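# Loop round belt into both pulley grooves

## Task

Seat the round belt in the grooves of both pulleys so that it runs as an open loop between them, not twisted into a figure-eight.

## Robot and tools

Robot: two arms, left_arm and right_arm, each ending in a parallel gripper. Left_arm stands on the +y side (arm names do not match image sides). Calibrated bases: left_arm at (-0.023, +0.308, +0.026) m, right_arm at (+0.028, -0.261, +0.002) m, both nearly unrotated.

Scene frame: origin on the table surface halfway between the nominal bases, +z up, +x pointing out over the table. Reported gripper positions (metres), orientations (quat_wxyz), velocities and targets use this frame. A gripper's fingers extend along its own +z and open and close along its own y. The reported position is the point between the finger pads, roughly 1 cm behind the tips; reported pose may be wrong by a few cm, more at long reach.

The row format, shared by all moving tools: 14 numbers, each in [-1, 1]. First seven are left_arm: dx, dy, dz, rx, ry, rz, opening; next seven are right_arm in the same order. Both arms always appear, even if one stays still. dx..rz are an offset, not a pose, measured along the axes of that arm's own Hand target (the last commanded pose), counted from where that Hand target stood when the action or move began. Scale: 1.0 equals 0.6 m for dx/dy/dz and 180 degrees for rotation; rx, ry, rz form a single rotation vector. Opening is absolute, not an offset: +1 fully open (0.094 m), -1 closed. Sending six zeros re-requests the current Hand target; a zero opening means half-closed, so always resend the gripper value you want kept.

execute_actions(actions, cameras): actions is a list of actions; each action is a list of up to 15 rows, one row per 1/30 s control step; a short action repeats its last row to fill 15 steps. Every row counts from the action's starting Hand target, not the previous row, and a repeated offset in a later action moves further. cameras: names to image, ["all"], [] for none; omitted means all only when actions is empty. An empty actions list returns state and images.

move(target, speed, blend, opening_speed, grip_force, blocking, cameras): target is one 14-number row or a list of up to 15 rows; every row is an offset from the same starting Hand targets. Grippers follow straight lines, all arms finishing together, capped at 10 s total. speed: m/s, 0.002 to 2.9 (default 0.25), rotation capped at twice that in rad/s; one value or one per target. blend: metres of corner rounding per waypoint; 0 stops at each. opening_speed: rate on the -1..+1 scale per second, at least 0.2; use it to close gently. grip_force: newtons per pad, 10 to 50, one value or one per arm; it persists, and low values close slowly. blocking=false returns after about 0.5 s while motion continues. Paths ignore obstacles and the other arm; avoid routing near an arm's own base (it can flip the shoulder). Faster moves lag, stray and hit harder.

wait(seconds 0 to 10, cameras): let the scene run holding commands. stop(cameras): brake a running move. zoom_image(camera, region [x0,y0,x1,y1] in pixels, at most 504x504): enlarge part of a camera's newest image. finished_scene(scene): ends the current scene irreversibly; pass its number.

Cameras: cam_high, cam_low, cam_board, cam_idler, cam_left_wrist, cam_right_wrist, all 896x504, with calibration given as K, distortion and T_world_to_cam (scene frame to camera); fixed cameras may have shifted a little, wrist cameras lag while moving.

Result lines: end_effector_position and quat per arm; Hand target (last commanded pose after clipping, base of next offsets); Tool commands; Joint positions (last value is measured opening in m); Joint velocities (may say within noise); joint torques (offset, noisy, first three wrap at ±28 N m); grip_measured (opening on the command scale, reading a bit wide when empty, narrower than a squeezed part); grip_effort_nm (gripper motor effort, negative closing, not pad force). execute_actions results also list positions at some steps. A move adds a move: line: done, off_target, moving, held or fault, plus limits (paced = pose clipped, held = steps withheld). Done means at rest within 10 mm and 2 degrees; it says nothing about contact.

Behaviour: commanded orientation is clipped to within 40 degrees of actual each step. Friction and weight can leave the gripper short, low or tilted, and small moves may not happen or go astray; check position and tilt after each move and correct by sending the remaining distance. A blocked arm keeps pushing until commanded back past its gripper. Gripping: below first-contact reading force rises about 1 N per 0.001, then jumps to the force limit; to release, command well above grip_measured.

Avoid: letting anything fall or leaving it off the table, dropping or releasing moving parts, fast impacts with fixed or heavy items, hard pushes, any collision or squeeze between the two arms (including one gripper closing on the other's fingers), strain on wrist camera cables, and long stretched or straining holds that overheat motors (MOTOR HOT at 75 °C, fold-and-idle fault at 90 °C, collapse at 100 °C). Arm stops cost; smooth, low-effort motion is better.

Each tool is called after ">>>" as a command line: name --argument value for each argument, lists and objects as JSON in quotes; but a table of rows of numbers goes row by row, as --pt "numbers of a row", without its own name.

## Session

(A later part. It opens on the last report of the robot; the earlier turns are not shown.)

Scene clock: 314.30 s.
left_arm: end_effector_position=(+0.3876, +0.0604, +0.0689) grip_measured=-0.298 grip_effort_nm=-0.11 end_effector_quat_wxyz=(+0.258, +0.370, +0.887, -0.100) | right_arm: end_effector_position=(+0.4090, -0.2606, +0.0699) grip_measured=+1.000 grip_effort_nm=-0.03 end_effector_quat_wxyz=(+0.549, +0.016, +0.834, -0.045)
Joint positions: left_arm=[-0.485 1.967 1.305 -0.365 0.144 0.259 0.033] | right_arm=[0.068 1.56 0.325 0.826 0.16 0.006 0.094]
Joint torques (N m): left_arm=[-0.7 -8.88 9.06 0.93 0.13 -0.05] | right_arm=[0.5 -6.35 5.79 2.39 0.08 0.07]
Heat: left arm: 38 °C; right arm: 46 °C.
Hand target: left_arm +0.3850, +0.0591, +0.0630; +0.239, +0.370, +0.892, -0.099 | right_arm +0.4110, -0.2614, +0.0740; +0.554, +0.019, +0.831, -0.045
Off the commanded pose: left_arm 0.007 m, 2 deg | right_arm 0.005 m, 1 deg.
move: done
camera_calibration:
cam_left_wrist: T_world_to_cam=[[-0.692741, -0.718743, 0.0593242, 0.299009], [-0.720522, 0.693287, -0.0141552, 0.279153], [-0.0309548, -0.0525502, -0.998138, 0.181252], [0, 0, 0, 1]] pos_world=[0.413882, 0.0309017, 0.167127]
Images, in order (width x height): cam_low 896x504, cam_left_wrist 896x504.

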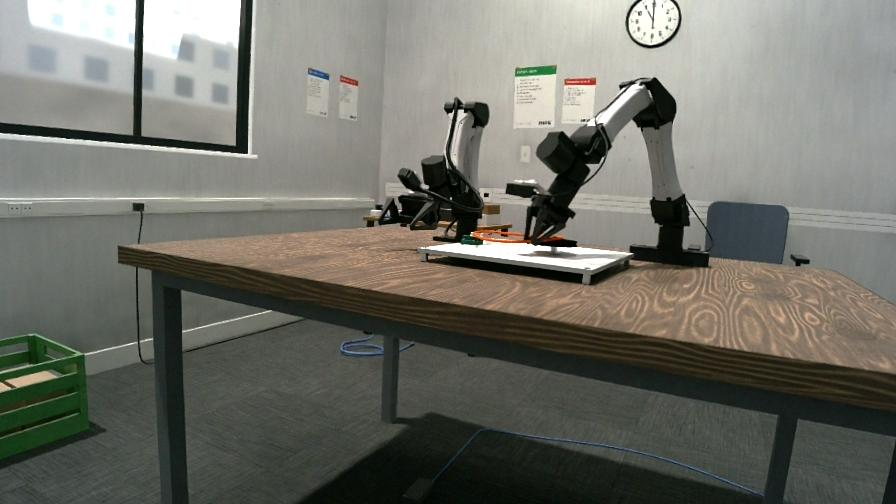

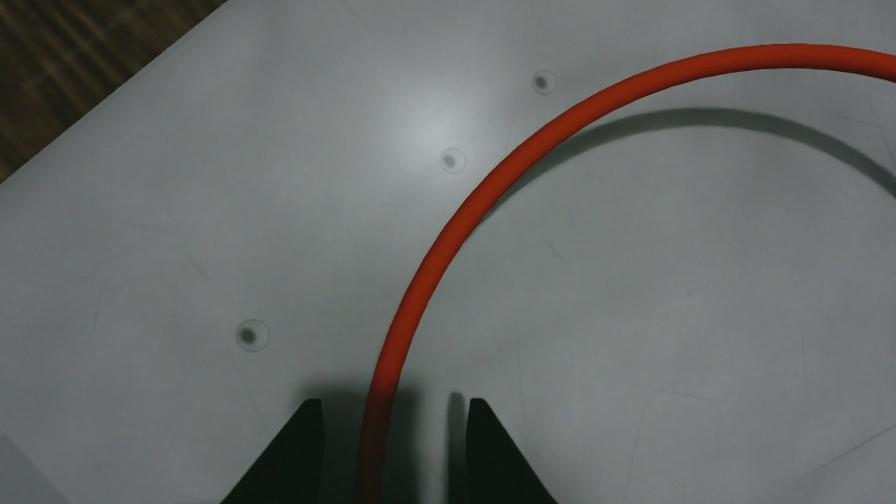

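>>> move --pt "0.0017 0.0067 0.0029 0 0 0 -0.3 0 0 0 0 0 0 1" --pt "0.0017 0.0067 0.0029 0 0 0 -1 0 0 0 0 0 0 1" --speed 0.1 --grip_force '[20,50]' --cameras '["cam_low","cam_left_wrist","cam_high"]'

>>> zoom_image --camera "cam_low" --region '[500, 200, 600, 270]'

Scene clock: 333.37 s.
left_arm: end_effector_position=(+0.3871, +0.0607, +0.0654) grip_measured=-0.884 grip_effort_nm=-0.48 end_effector_quat_wxyz=(+0.255, +0.373, +0.887, -0.099) | right_arm: end_effector_position=(+0.4090, -0.2606, +0.0699) grip_measured=+1.000 grip_effort_nm=-0.03 end_effector_quat_wxyz=(+0.549, +0.016, +0.834, -0.045)
Joint positions: left_arm=[-0.485 1.975 1.305 -0.365 0.144 0.265 0.005] | right_arm=[0.068 1.56 0.325 0.826 0.16 0.006 0.094]
Joint torques (N m): left_arm=[0.02 -8.96 9.25 0.93 0.18 0.06] | right_arm=[0.5 -6.35 5.78 2.39 0.08 0.07]
Heat: left arm: 38 °C; right arm: 47 °C.
Hand target: left_arm +0.3879, +0.0620, +0.0611; +0.239, +0.370, +0.892, -0.099 | right_arm +0.4110, -0.2614, +0.0740; +0.554, +0.019, +0.831, -0.045
Off the commanded pose: left_arm 0.005 m, 2 deg | right_arm 0.005 m, 1 deg.
grip_force (N): 20, 50
move: done
camera_calibration:
cam_left_wrist: T_world_to_cam=[[-0.696217, -0.71547, 0.0581747, 0.300262], [-0.716945, 0.697097, -0.00682098, 0.276509], [-0.0356732, -0.0464569, -0.998283, 0.179215], [0, 0, 0, 1]] pos_world=[0.413682, 0.030401, 0.163326]
Images, in order (width x height): cam_high 896x504, cam_low 896x504, cam_left_wrist 896x504.

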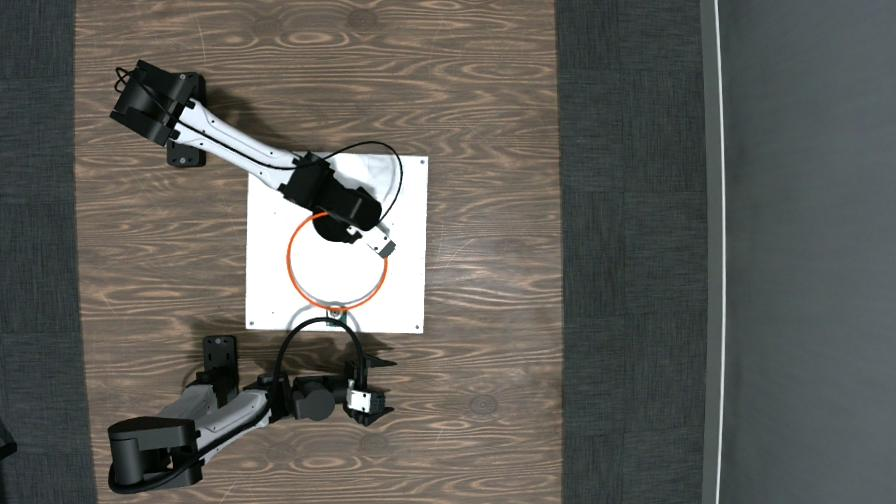

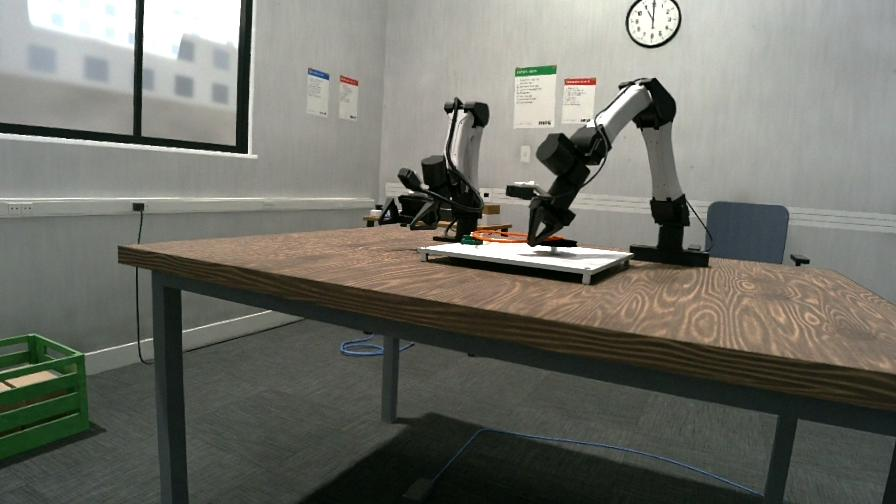

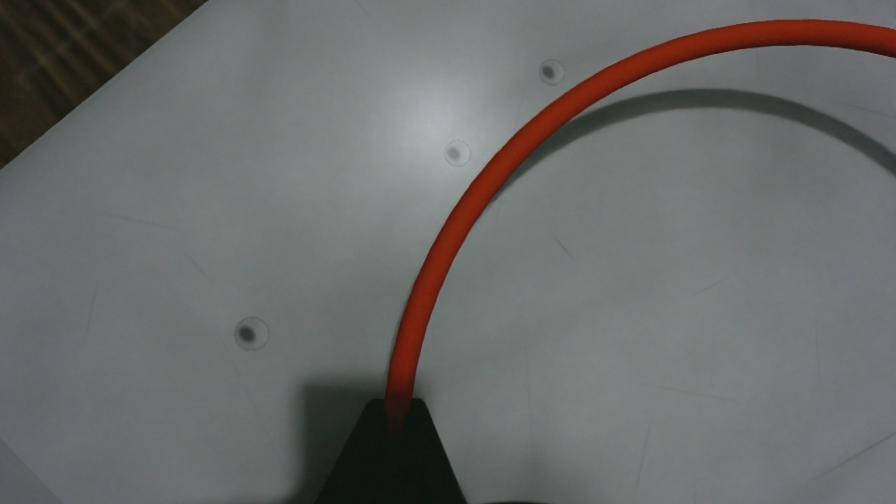

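Scaled by 5.040 from the camera's 896x504 image, which has a finer 1280x720 frame.

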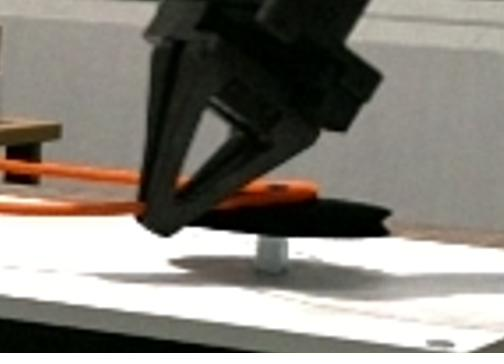

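>>> move --pt "-0.025 0 -0.0433 0 0 0 -1 0 0 0 0 0 0 1" --pt "0.0362 0.0707 -0.0787 0 0 0 -1 0 0 0 0 0 0 1" --speed 0.12 --blend '[0.015,0]' --cameras '["all"]'

Scene clock: 351.70 s.
left_arm: end_effector_position=(+0.4004, +0.1226, +0.0825) grip_measured=-0.884 grip_effort_nm=-0.48 end_effector_quat_wxyz=(+0.246, +0.360, +0.896, -0.089) | right_arm: end_effector_position=(+0.4090, -0.2606, +0.0699) grip_measured=+1.000 grip_effort_nm=-0.03 end_effector_quat_wxyz=(+0.549, +0.016, +0.834, -0.045)
Joint positions: left_arm=[-0.335 1.917 1.311 -0.469 0.193 0.374 0.005] | right_arm=[0.068 1.56 0.325 0.826 0.16 0.006 0.094]
Joint torques (N m): left_arm=[-0.72 -14.26 5.5 0.75 0.37 0.24] | right_arm=[0.5 -6.35 5.79 2.39 0.08 0.07]
Heat: left arm: 41 °C; right arm: 47 °C.
Hand target: left_arm +0.3879, +0.1220, +0.0910; +0.239, +0.370, +0.892, -0.099 | right_arm +0.4110, -0.2614, +0.0740; +0.554, +0.019, +0.831, -0.045
Off the commanded pose: left_arm 0.015 m, 2 deg | right_arm 0.005 m, 1 deg.
grip_force (N): 20, 50
move: off_target (left_arm)
camera_calibration:
cam_left_wrist: T_world_to_cam=[[-0.671814, -0.738627, 0.0556374, 0.346146], [-0.739035, 0.673456, 0.016869, 0.252713], [-0.0499292, -0.0297852, -0.998309, 0.203287], [0, 0, 0, 1]] pos_world=[0.429459, 0.0915364, 0.179422]

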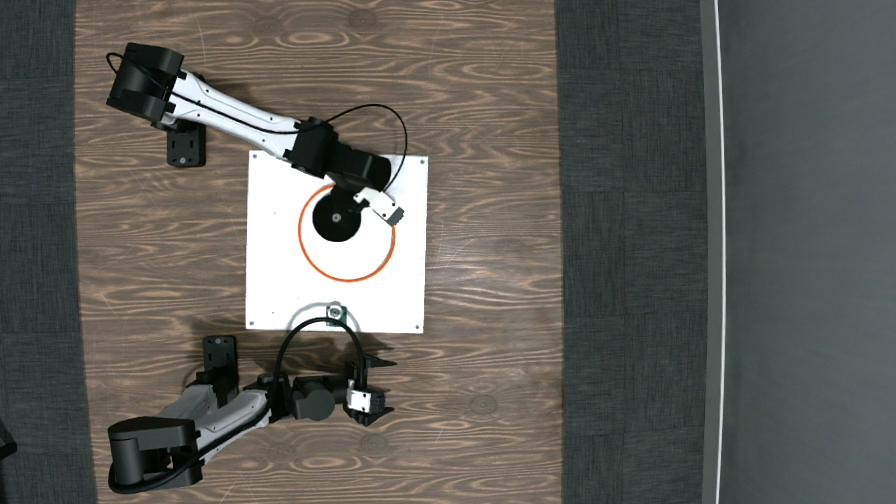

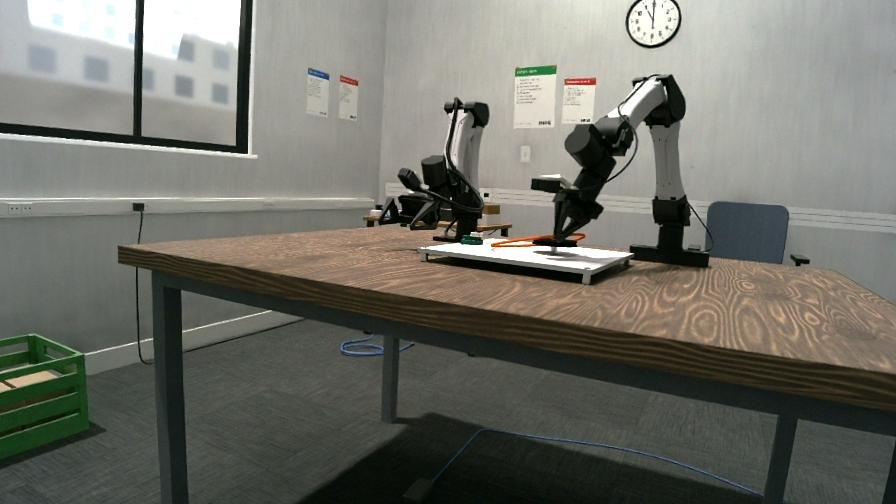

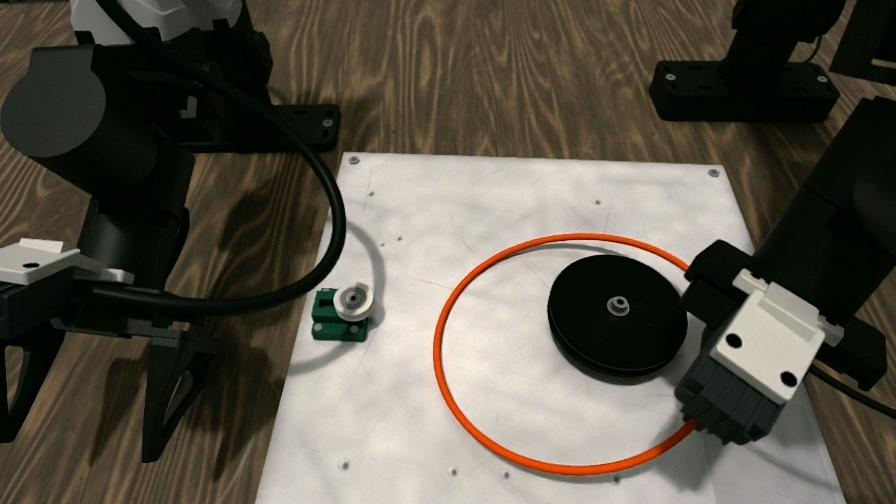

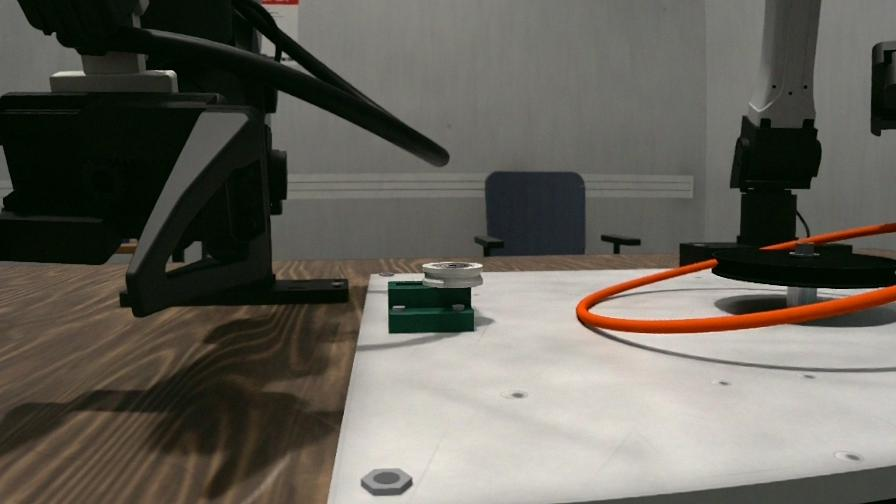

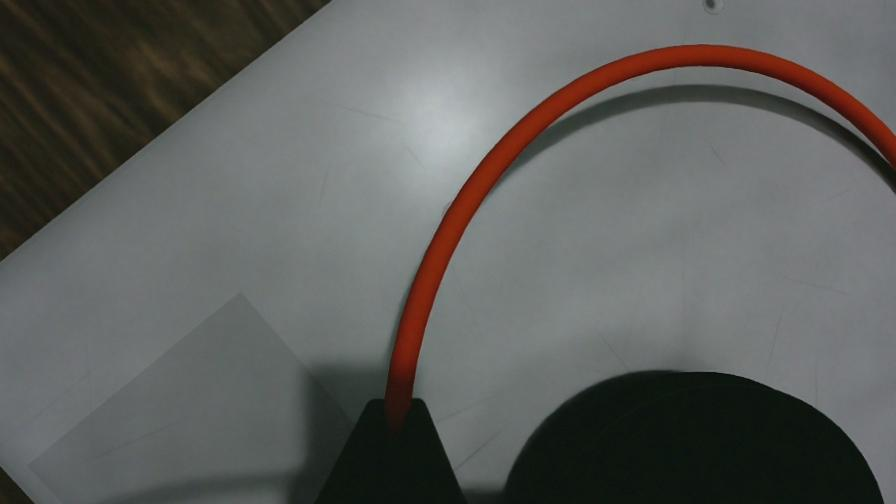

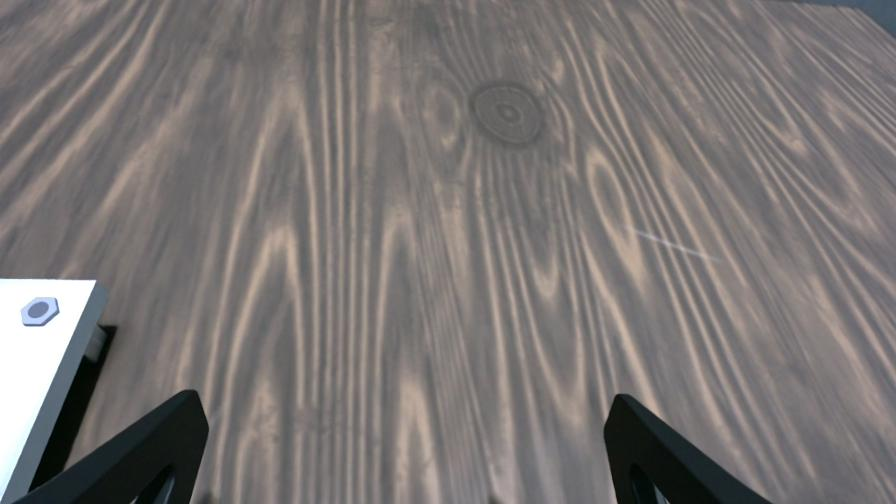

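>>> move --target '[0,0,0,0,0,0,-1,-0.0270,0.3623,-0.1867,-0.0738,0.2050,-0.0417,0]' --speed 0.2 --cameras '["all"]'

Scene clock: 406.77 s.
left_arm: end_effector_position=(+0.4004, +0.1226, +0.0825) grip_measured=-0.884 grip_effort_nm=-0.48 end_effector_quat_wxyz=(+0.246, +0.360, +0.896, -0.089) | right_arm: end_effector_position=(+0.3351, -0.0389, +0.1193) grip_measured=+0.003 grip_effort_nm=-0.18 end_effector_quat_wxyz=(+0.274, -0.087, +0.958, +0.016)
Joint positions: left_arm=[-0.335 1.917 1.311 -0.469 0.193 0.374 0.005] | right_arm=[0.76 1.567 1.143 -0.677 0.31 0.511 0.047]
Joint torques (N m): left_arm=[-0.61 -14 5.63 0.86 0.4 0.19] | right_arm=[0.91 -6.2 9.88 1.04 -0.05 0.23]
Heat: left arm: 50 °C; right arm: 47 °C.
Hand target: left_arm +0.3879, +0.1220, +0.0910; +0.239, +0.370, +0.892, -0.099 | right_arm +0.3321, -0.0340, +0.1198; +0.258, -0.084, +0.962, +0.022
Off the commanded pose: left_arm 0.015 m, 2 deg | right_arm 0.006 m, 2 deg.
grip_force (N): 20, 50
move: off_target (left_arm)
camera_calibration:
cam_left_wrist: T_world_to_cam=[[-0.671814, -0.738627, 0.0556374, 0.346146], [-0.739035, 0.673456, 0.016869, 0.252713], [-0.0499292, -0.0297852, -0.998309, 0.203287], [0, 0, 0, 1]] pos_world=[0.429459, 0.0915364, 0.179422]
cam_right_wrist: T_world_to_cam=[[0.188333, -0.978681, 0.0819407, -0.119677], [-0.982097, -0.187339, 0.0197196, 0.35482], [-0.00394849, -0.0841876, -0.996442, 0.222329], [0, 0, 0, 1]] pos_world=[0.371885, -0.0319369, 0.224347]

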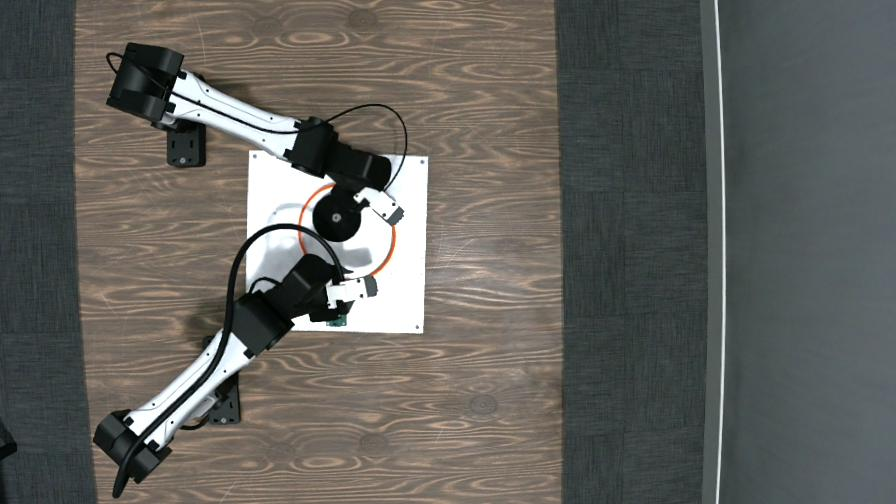

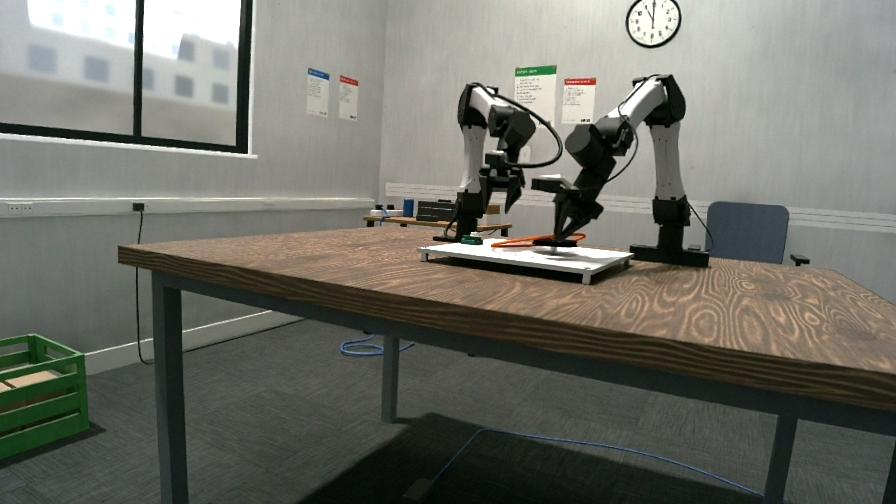

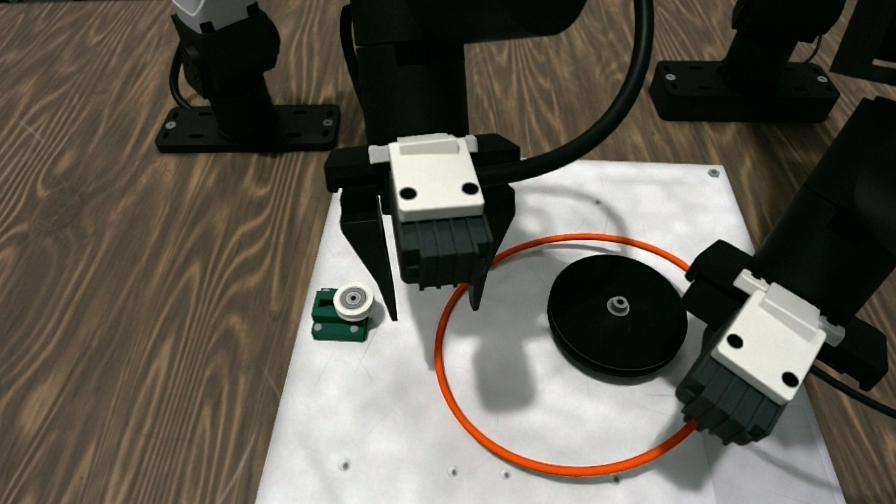

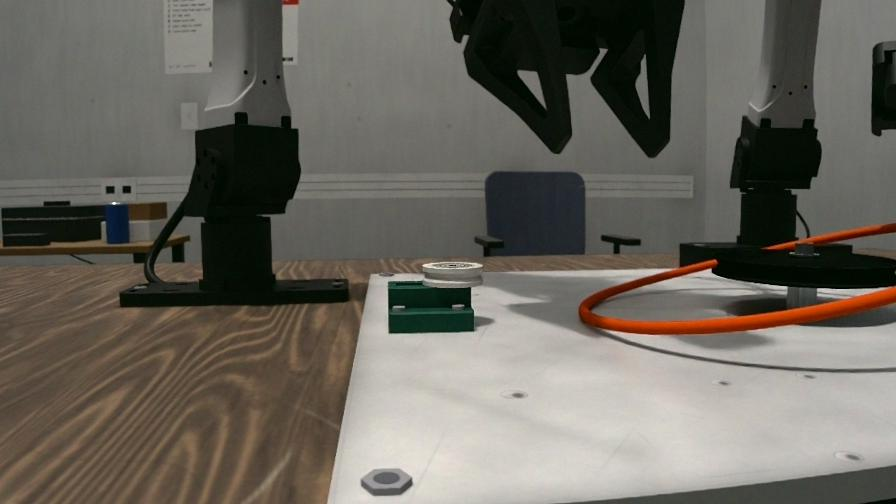

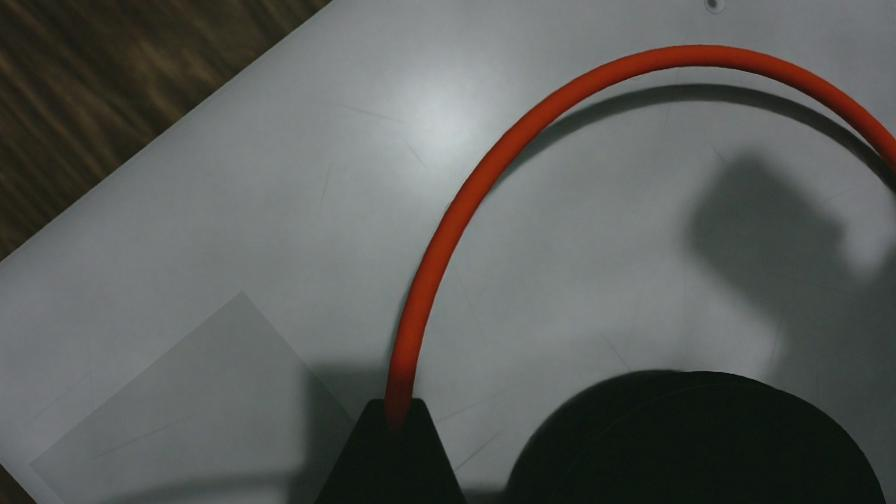

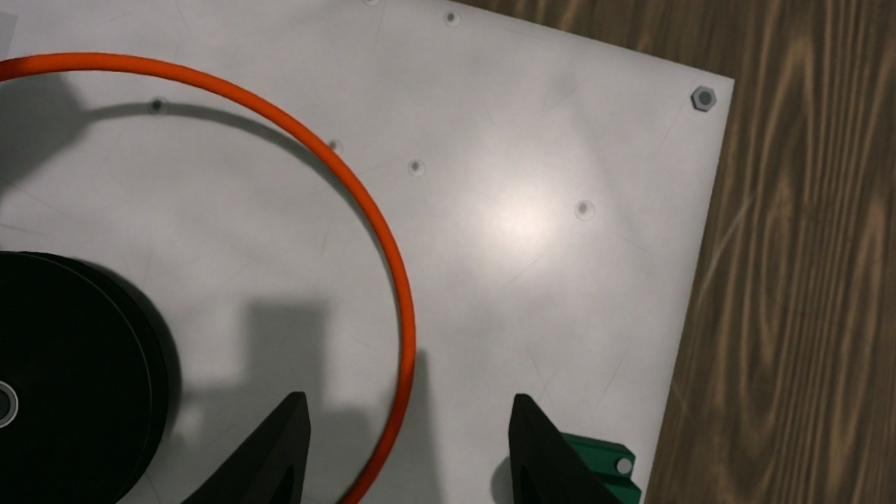

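>>> move --target '[-0.0167,0,-0.0289,0,0,0,-1,0,0,0,0,0,0,0]' --speed 0.12 --cameras '["cam_idler","cam_right_wrist"]'

Scene clock: 430.17 s.
left_arm: end_effector_position=(+0.3880, +0.1270, +0.0870) grip_measured=-0.884 grip_effort_nm=-0.48 end_effector_quat_wxyz=(+0.225, +0.360, +0.901, -0.090) | right_arm: end_effector_position=(+0.3348, -0.0391, +0.1192) grip_measured=+0.003 grip_effort_nm=-0.18 end_effector_quat_wxyz=(+0.274, -0.087, +0.958, +0.016)
Joint positions: left_arm=[-0.335 1.891 1.316 -0.543 0.193 0.374 0.005] | right_arm=[0.76 1.567 1.143 -0.679 0.31 0.511 0.047]
Joint torques (N m): left_arm=[-0.4 -13.91 9.13 0.82 0.43 0.27] | right_arm=[0.83 -6.19 9.88 1.03 -0.05 0.24]
Heat: left arm: 53 °C; right arm: 43 °C.
Hand target: left_arm +0.3879, +0.1220, +0.1111; +0.239, +0.370, +0.892, -0.099 | right_arm +0.3321, -0.0340, +0.1198; +0.258, -0.084, +0.962, +0.022
Off the commanded pose: left_arm 0.025 m, 2 deg | right_arm 0.006 m, 2 deg.
grip_force (N): 20, 50
move: off_target (left_arm)
camera_calibration:
cam_right_wrist: T_world_to_cam=[[0.188416, -0.9786, 0.082711, -0.120027], [-0.982076, -0.187312, 0.0209911, 0.354405], [-0.0050492, -0.0851835, -0.996352, 0.222373], [0, 0, 0, 1]] pos_world=[0.371791, -0.0321318, 0.22405]
Images, in order (width x height): cam_idler 896x504, cam_right_wrist 896x504.

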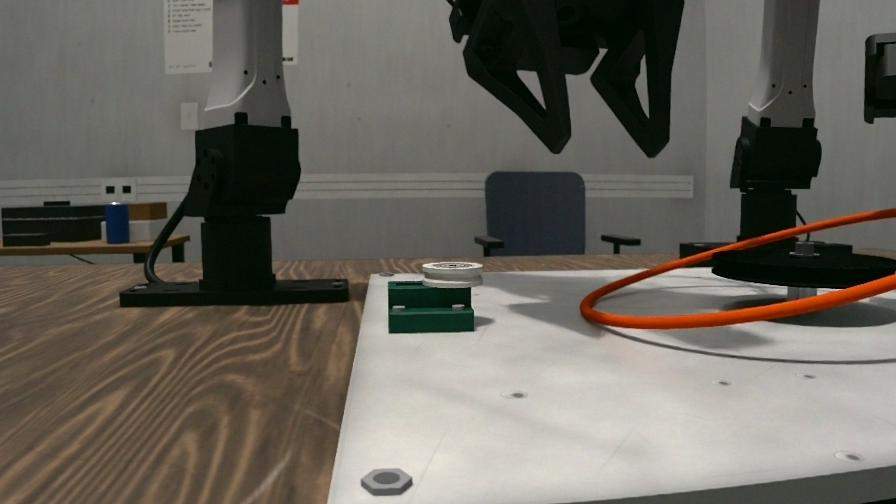

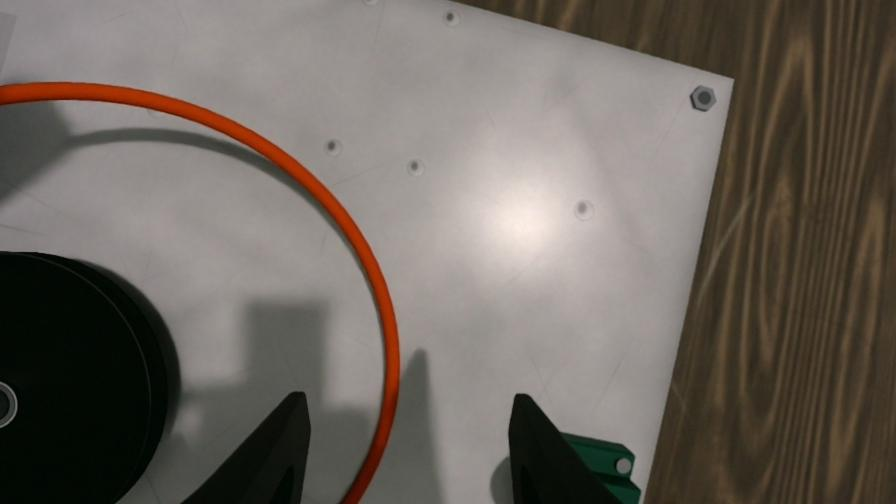

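>>> move --target '[-0.0208,0,-0.0361,0,0,0,-1,0.0593,0.0087,0.0620,0,0,0,0]' --speed 0.12 --cameras '["cam_idler","cam_right_wrist","cam_low"]'

Scene clock: 446.53 s.
left_arm: end_effector_position=(+0.3900, +0.1263, +0.1141) grip_measured=-0.884 grip_effort_nm=-0.48 end_effector_quat_wxyz=(+0.227, +0.360, +0.900, -0.090) | right_arm: end_effector_position=(+0.3173, -0.0384, +0.0749) grip_measured=+0.003 grip_effort_nm=-0.18 end_effector_quat_wxyz=(+0.252, -0.091, +0.963, +0.008)
Joint positions: left_arm=[-0.335 1.867 1.393 -0.639 0.193 0.374 0.005] | right_arm=[0.795 1.599 1.017 -0.576 0.31 0.548 0.047]
Joint torques (N m): left_arm=[-0.38 -13.67 9.09 0.78 0.37 0.24] | right_arm=[1.03 -6.61 5.5 1.83 0.11 0.24]
Heat: left arm: 59 °C; right arm: 42 °C.
Hand target: left_arm +0.3879, +0.1220, +0.1362; +0.239, +0.370, +0.892, -0.099 | right_arm +0.3192, -0.0309, +0.0698; +0.258, -0.084, +0.962, +0.022
Off the commanded pose: left_arm 0.022 m, 2 deg | right_arm 0.009 m, 2 deg.
grip_force (N): 20, 50
move: off_target (left_arm)
camera_calibration:
cam_right_wrist: T_world_to_cam=[[0.19548, -0.976104, 0.0949136, -0.115329], [-0.979611, -0.18977, 0.0659464, 0.334054], [-0.0463588, -0.10587, -0.993299, 0.190309], [0, 0, 0, 1]] pos_world=[0.35861, -0.0290313, 0.17795]
Images, in order (width x height): cam_low 896x504, cam_idler 896x504, cam_right_wrist 896x504.

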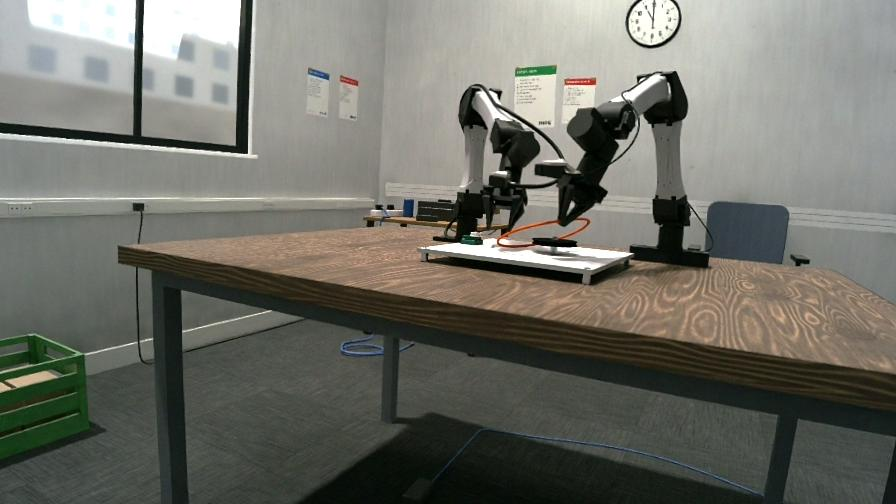

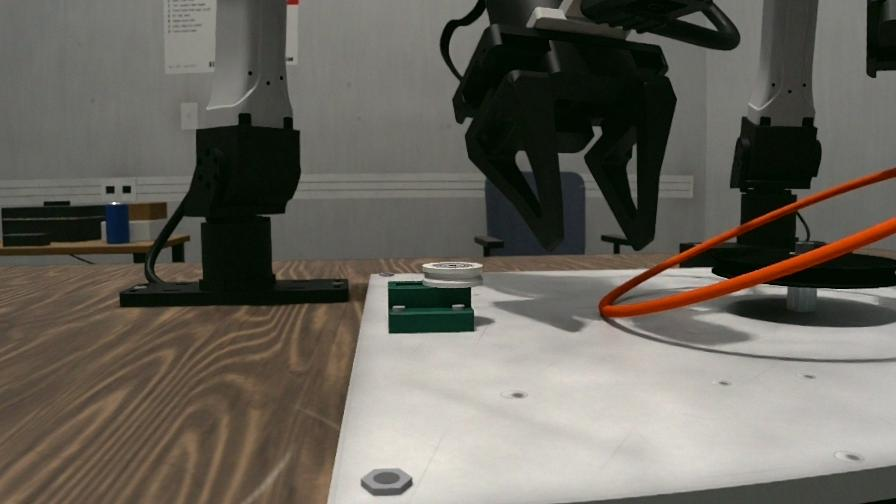

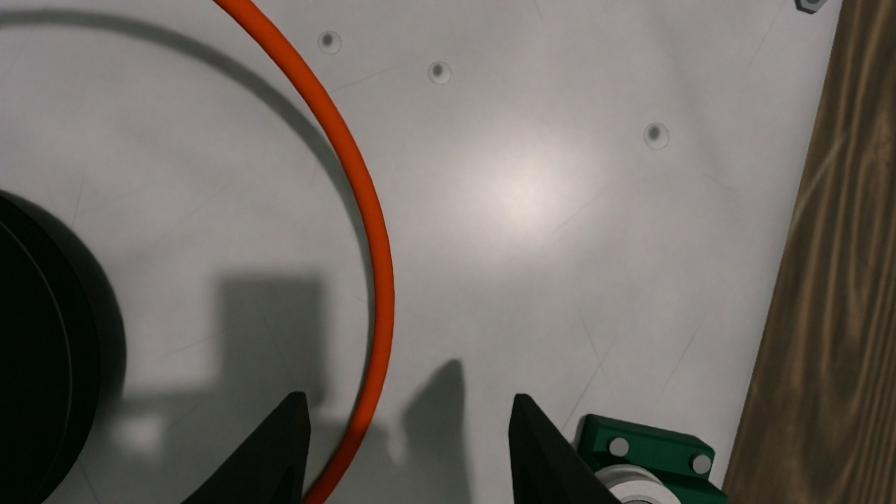

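>>> move --target '[0,0,0,0,0,0,-1,-0.0048,0.0080,0.0453,0,0,0,0]' --speed 0.12 --cameras '["cam_idler","cam_right_wrist","cam_low"]'

>>> zoom_image --camera "cam_idler" --region '[560, 200, 760, 350]'

>>> zoom_image --camera "cam_low" --region '[440, 170, 640, 290]'

Scene clock: 466.97 s.
left_arm: end_effector_position=(+0.3900, +0.1263, +0.1141) grip_measured=-0.884 grip_effort_nm=-0.48 end_effector_quat_wxyz=(+0.227, +0.360, +0.900, -0.090) | right_arm: end_effector_position=(+0.3282, -0.0272, +0.0526) grip_measured=+0.003 grip_effort_nm=-0.18 end_effector_quat_wxyz=(+0.253, -0.091, +0.963, +0.009)
Joint positions: left_arm=[-0.335 1.867 1.393 -0.639 0.193 0.374 0.005] | right_arm=[0.795 1.689 1.017 -0.484 0.31 0.548 0.047]
Joint torques (N m): left_arm=[-0.61 -13.59 9.24 0.81 0.44 0.18] | right_arm=[-0.42 -7.06 5.78 1.85 0.04 0.04]
Heat: left arm: 56 °C; right arm: 43 °C.
Hand target: left_arm +0.3879, +0.1220, +0.1362; +0.239, +0.370, +0.892, -0.099 | right_arm +0.3342, -0.0233, +0.0478; +0.258, -0.084, +0.962, +0.022
Off the commanded pose: left_arm 0.023 m, 2 deg | right_arm 0.009 m, 2 deg.
grip_force (N): 20, 50
move: off_target (left_arm)
camera_calibration:
cam_right_wrist: T_world_to_cam=[[0.195228, -0.976299, 0.0934173, -0.104261], [-0.979749, -0.189823, 0.0637047, 0.348475], [-0.0444621, -0.103963, -0.993587, 0.169291], [0, 0, 0, 1]] pos_world=[0.3693, -0.0180412, 0.155745]
Images, in order (width x height): cam_low 896x504, cam_idler 896x504, cam_right_wrist 896x504.

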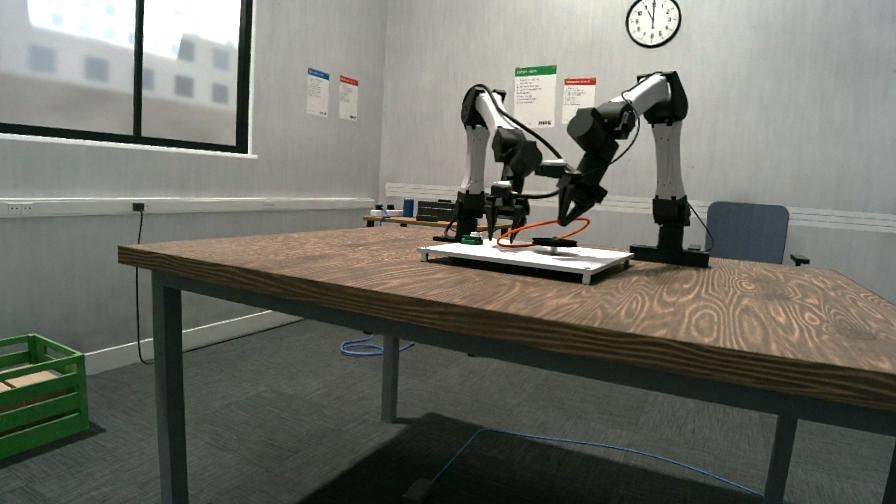

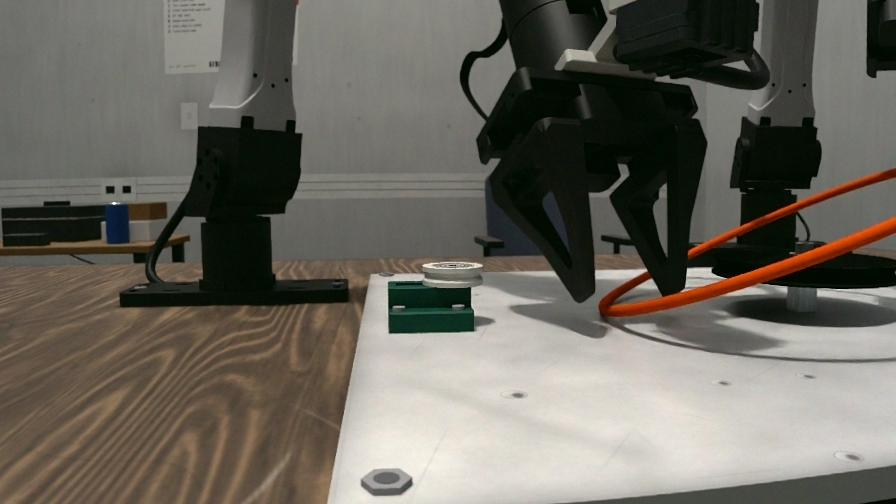

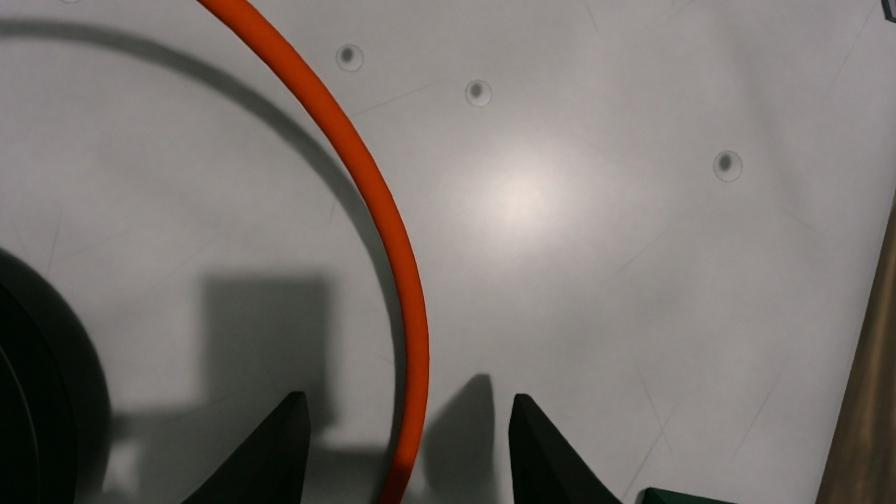

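Scaled by 2.520 from the camera's 896x504 image, which has a finer 1280x720 frame.

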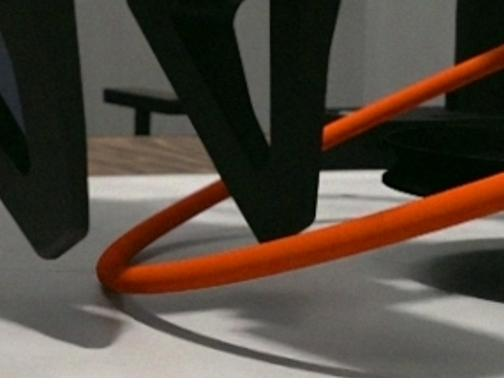

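Scaled by 2.520 from the camera's 896x504 image, which has a finer 1280x720 frame.

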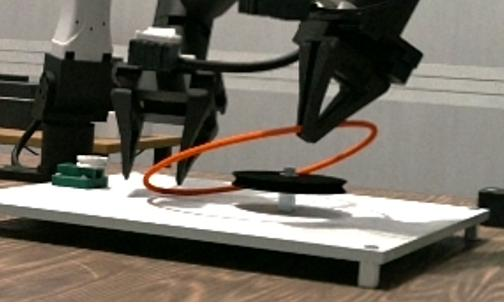

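>>> move --pt "0 0 0 0 0 0 -1 0.0067 -0.0045 0.0115 0 0 0 0" --pt "0 0 0 0 0 0 -1 0.0067 -0.0045 0.0115 0 0 0 -1" --speed 0.08 --grip_force '[20,20]' --cameras '["cam_idler","cam_right_wrist","cam_low"]'

>>> zoom_image --camera "cam_idler" --region '[560, 200, 760, 350]'

Scene clock: 483.13 s.
left_arm: end_effector_position=(+0.3900, +0.1263, +0.1141) grip_measured=-0.884 grip_effort_nm=-0.48 end_effector_quat_wxyz=(+0.227, +0.360, +0.900, -0.090) | right_arm: end_effector_position=(+0.3314, -0.0294, +0.0471) grip_measured=-0.893 grip_effort_nm=-0.50 end_effector_quat_wxyz=(+0.257, -0.085, +0.963, +0.011)
Joint positions: left_arm=[-0.335 1.867 1.393 -0.639 0.193 0.374 0.005] | right_arm=[0.785 1.696 0.998 -0.447 0.31 0.548 0.005]
Joint torques (N m): left_arm=[-0.72 -13.48 9.22 0.75 0.42 0.25] | right_arm=[-0.13 -6.99 5.15 1.86 0.01 -0.03]
Heat: left arm: 56 °C; right arm: 43 °C.
Hand target: left_arm +0.3879, +0.1220, +0.1362; +0.239, +0.370, +0.892, -0.099 | right_arm +0.3346, -0.0261, +0.0397; +0.258, -0.084, +0.962, +0.022
Off the commanded pose: left_arm 0.023 m, 2 deg | right_arm 0.009 m, 1 deg.
grip_force (N): 20, 20
move: off_target (left_arm)
camera_calibration:
cam_right_wrist: T_world_to_cam=[[0.184528, -0.978894, 0.0878367, -0.102853], [-0.982062, -0.18012, 0.0557826, 0.352921], [-0.0387842, -0.0965545, -0.994572, 0.162161], [0, 0, 0, 1]] pos_world=[0.371859, -0.0214571, 0.150628]
Images, in order (width x height): cam_low 896x504, cam_idler 896x504, cam_right_wrist 896x504.

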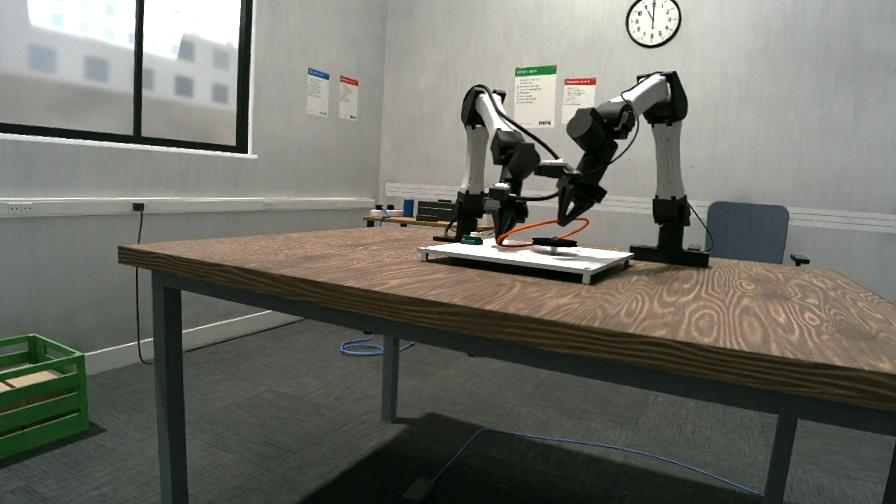

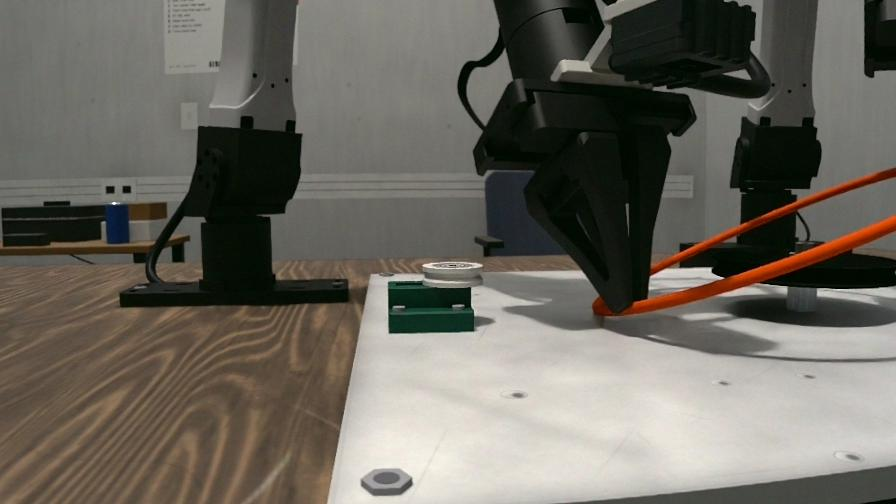

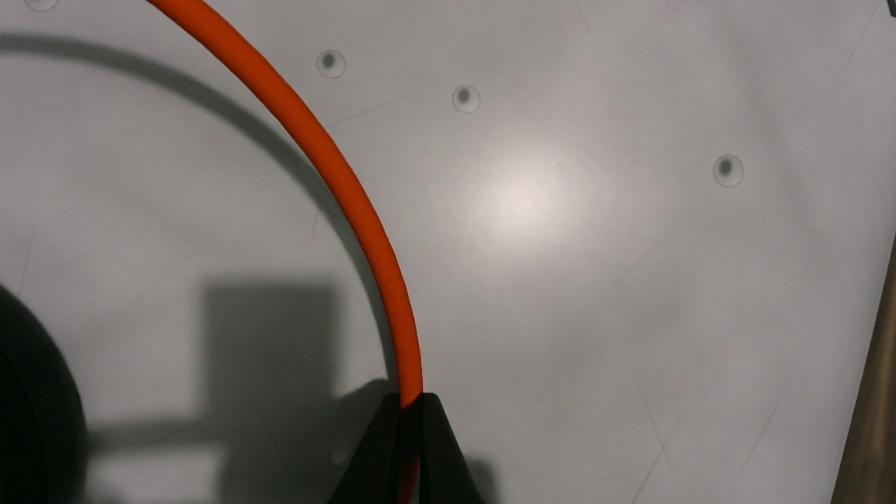

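Scaled by 2.520 from the camera's 896x504 image, which has a finer 1280x720 frame.

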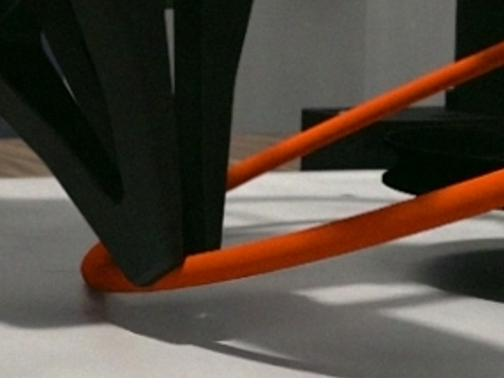

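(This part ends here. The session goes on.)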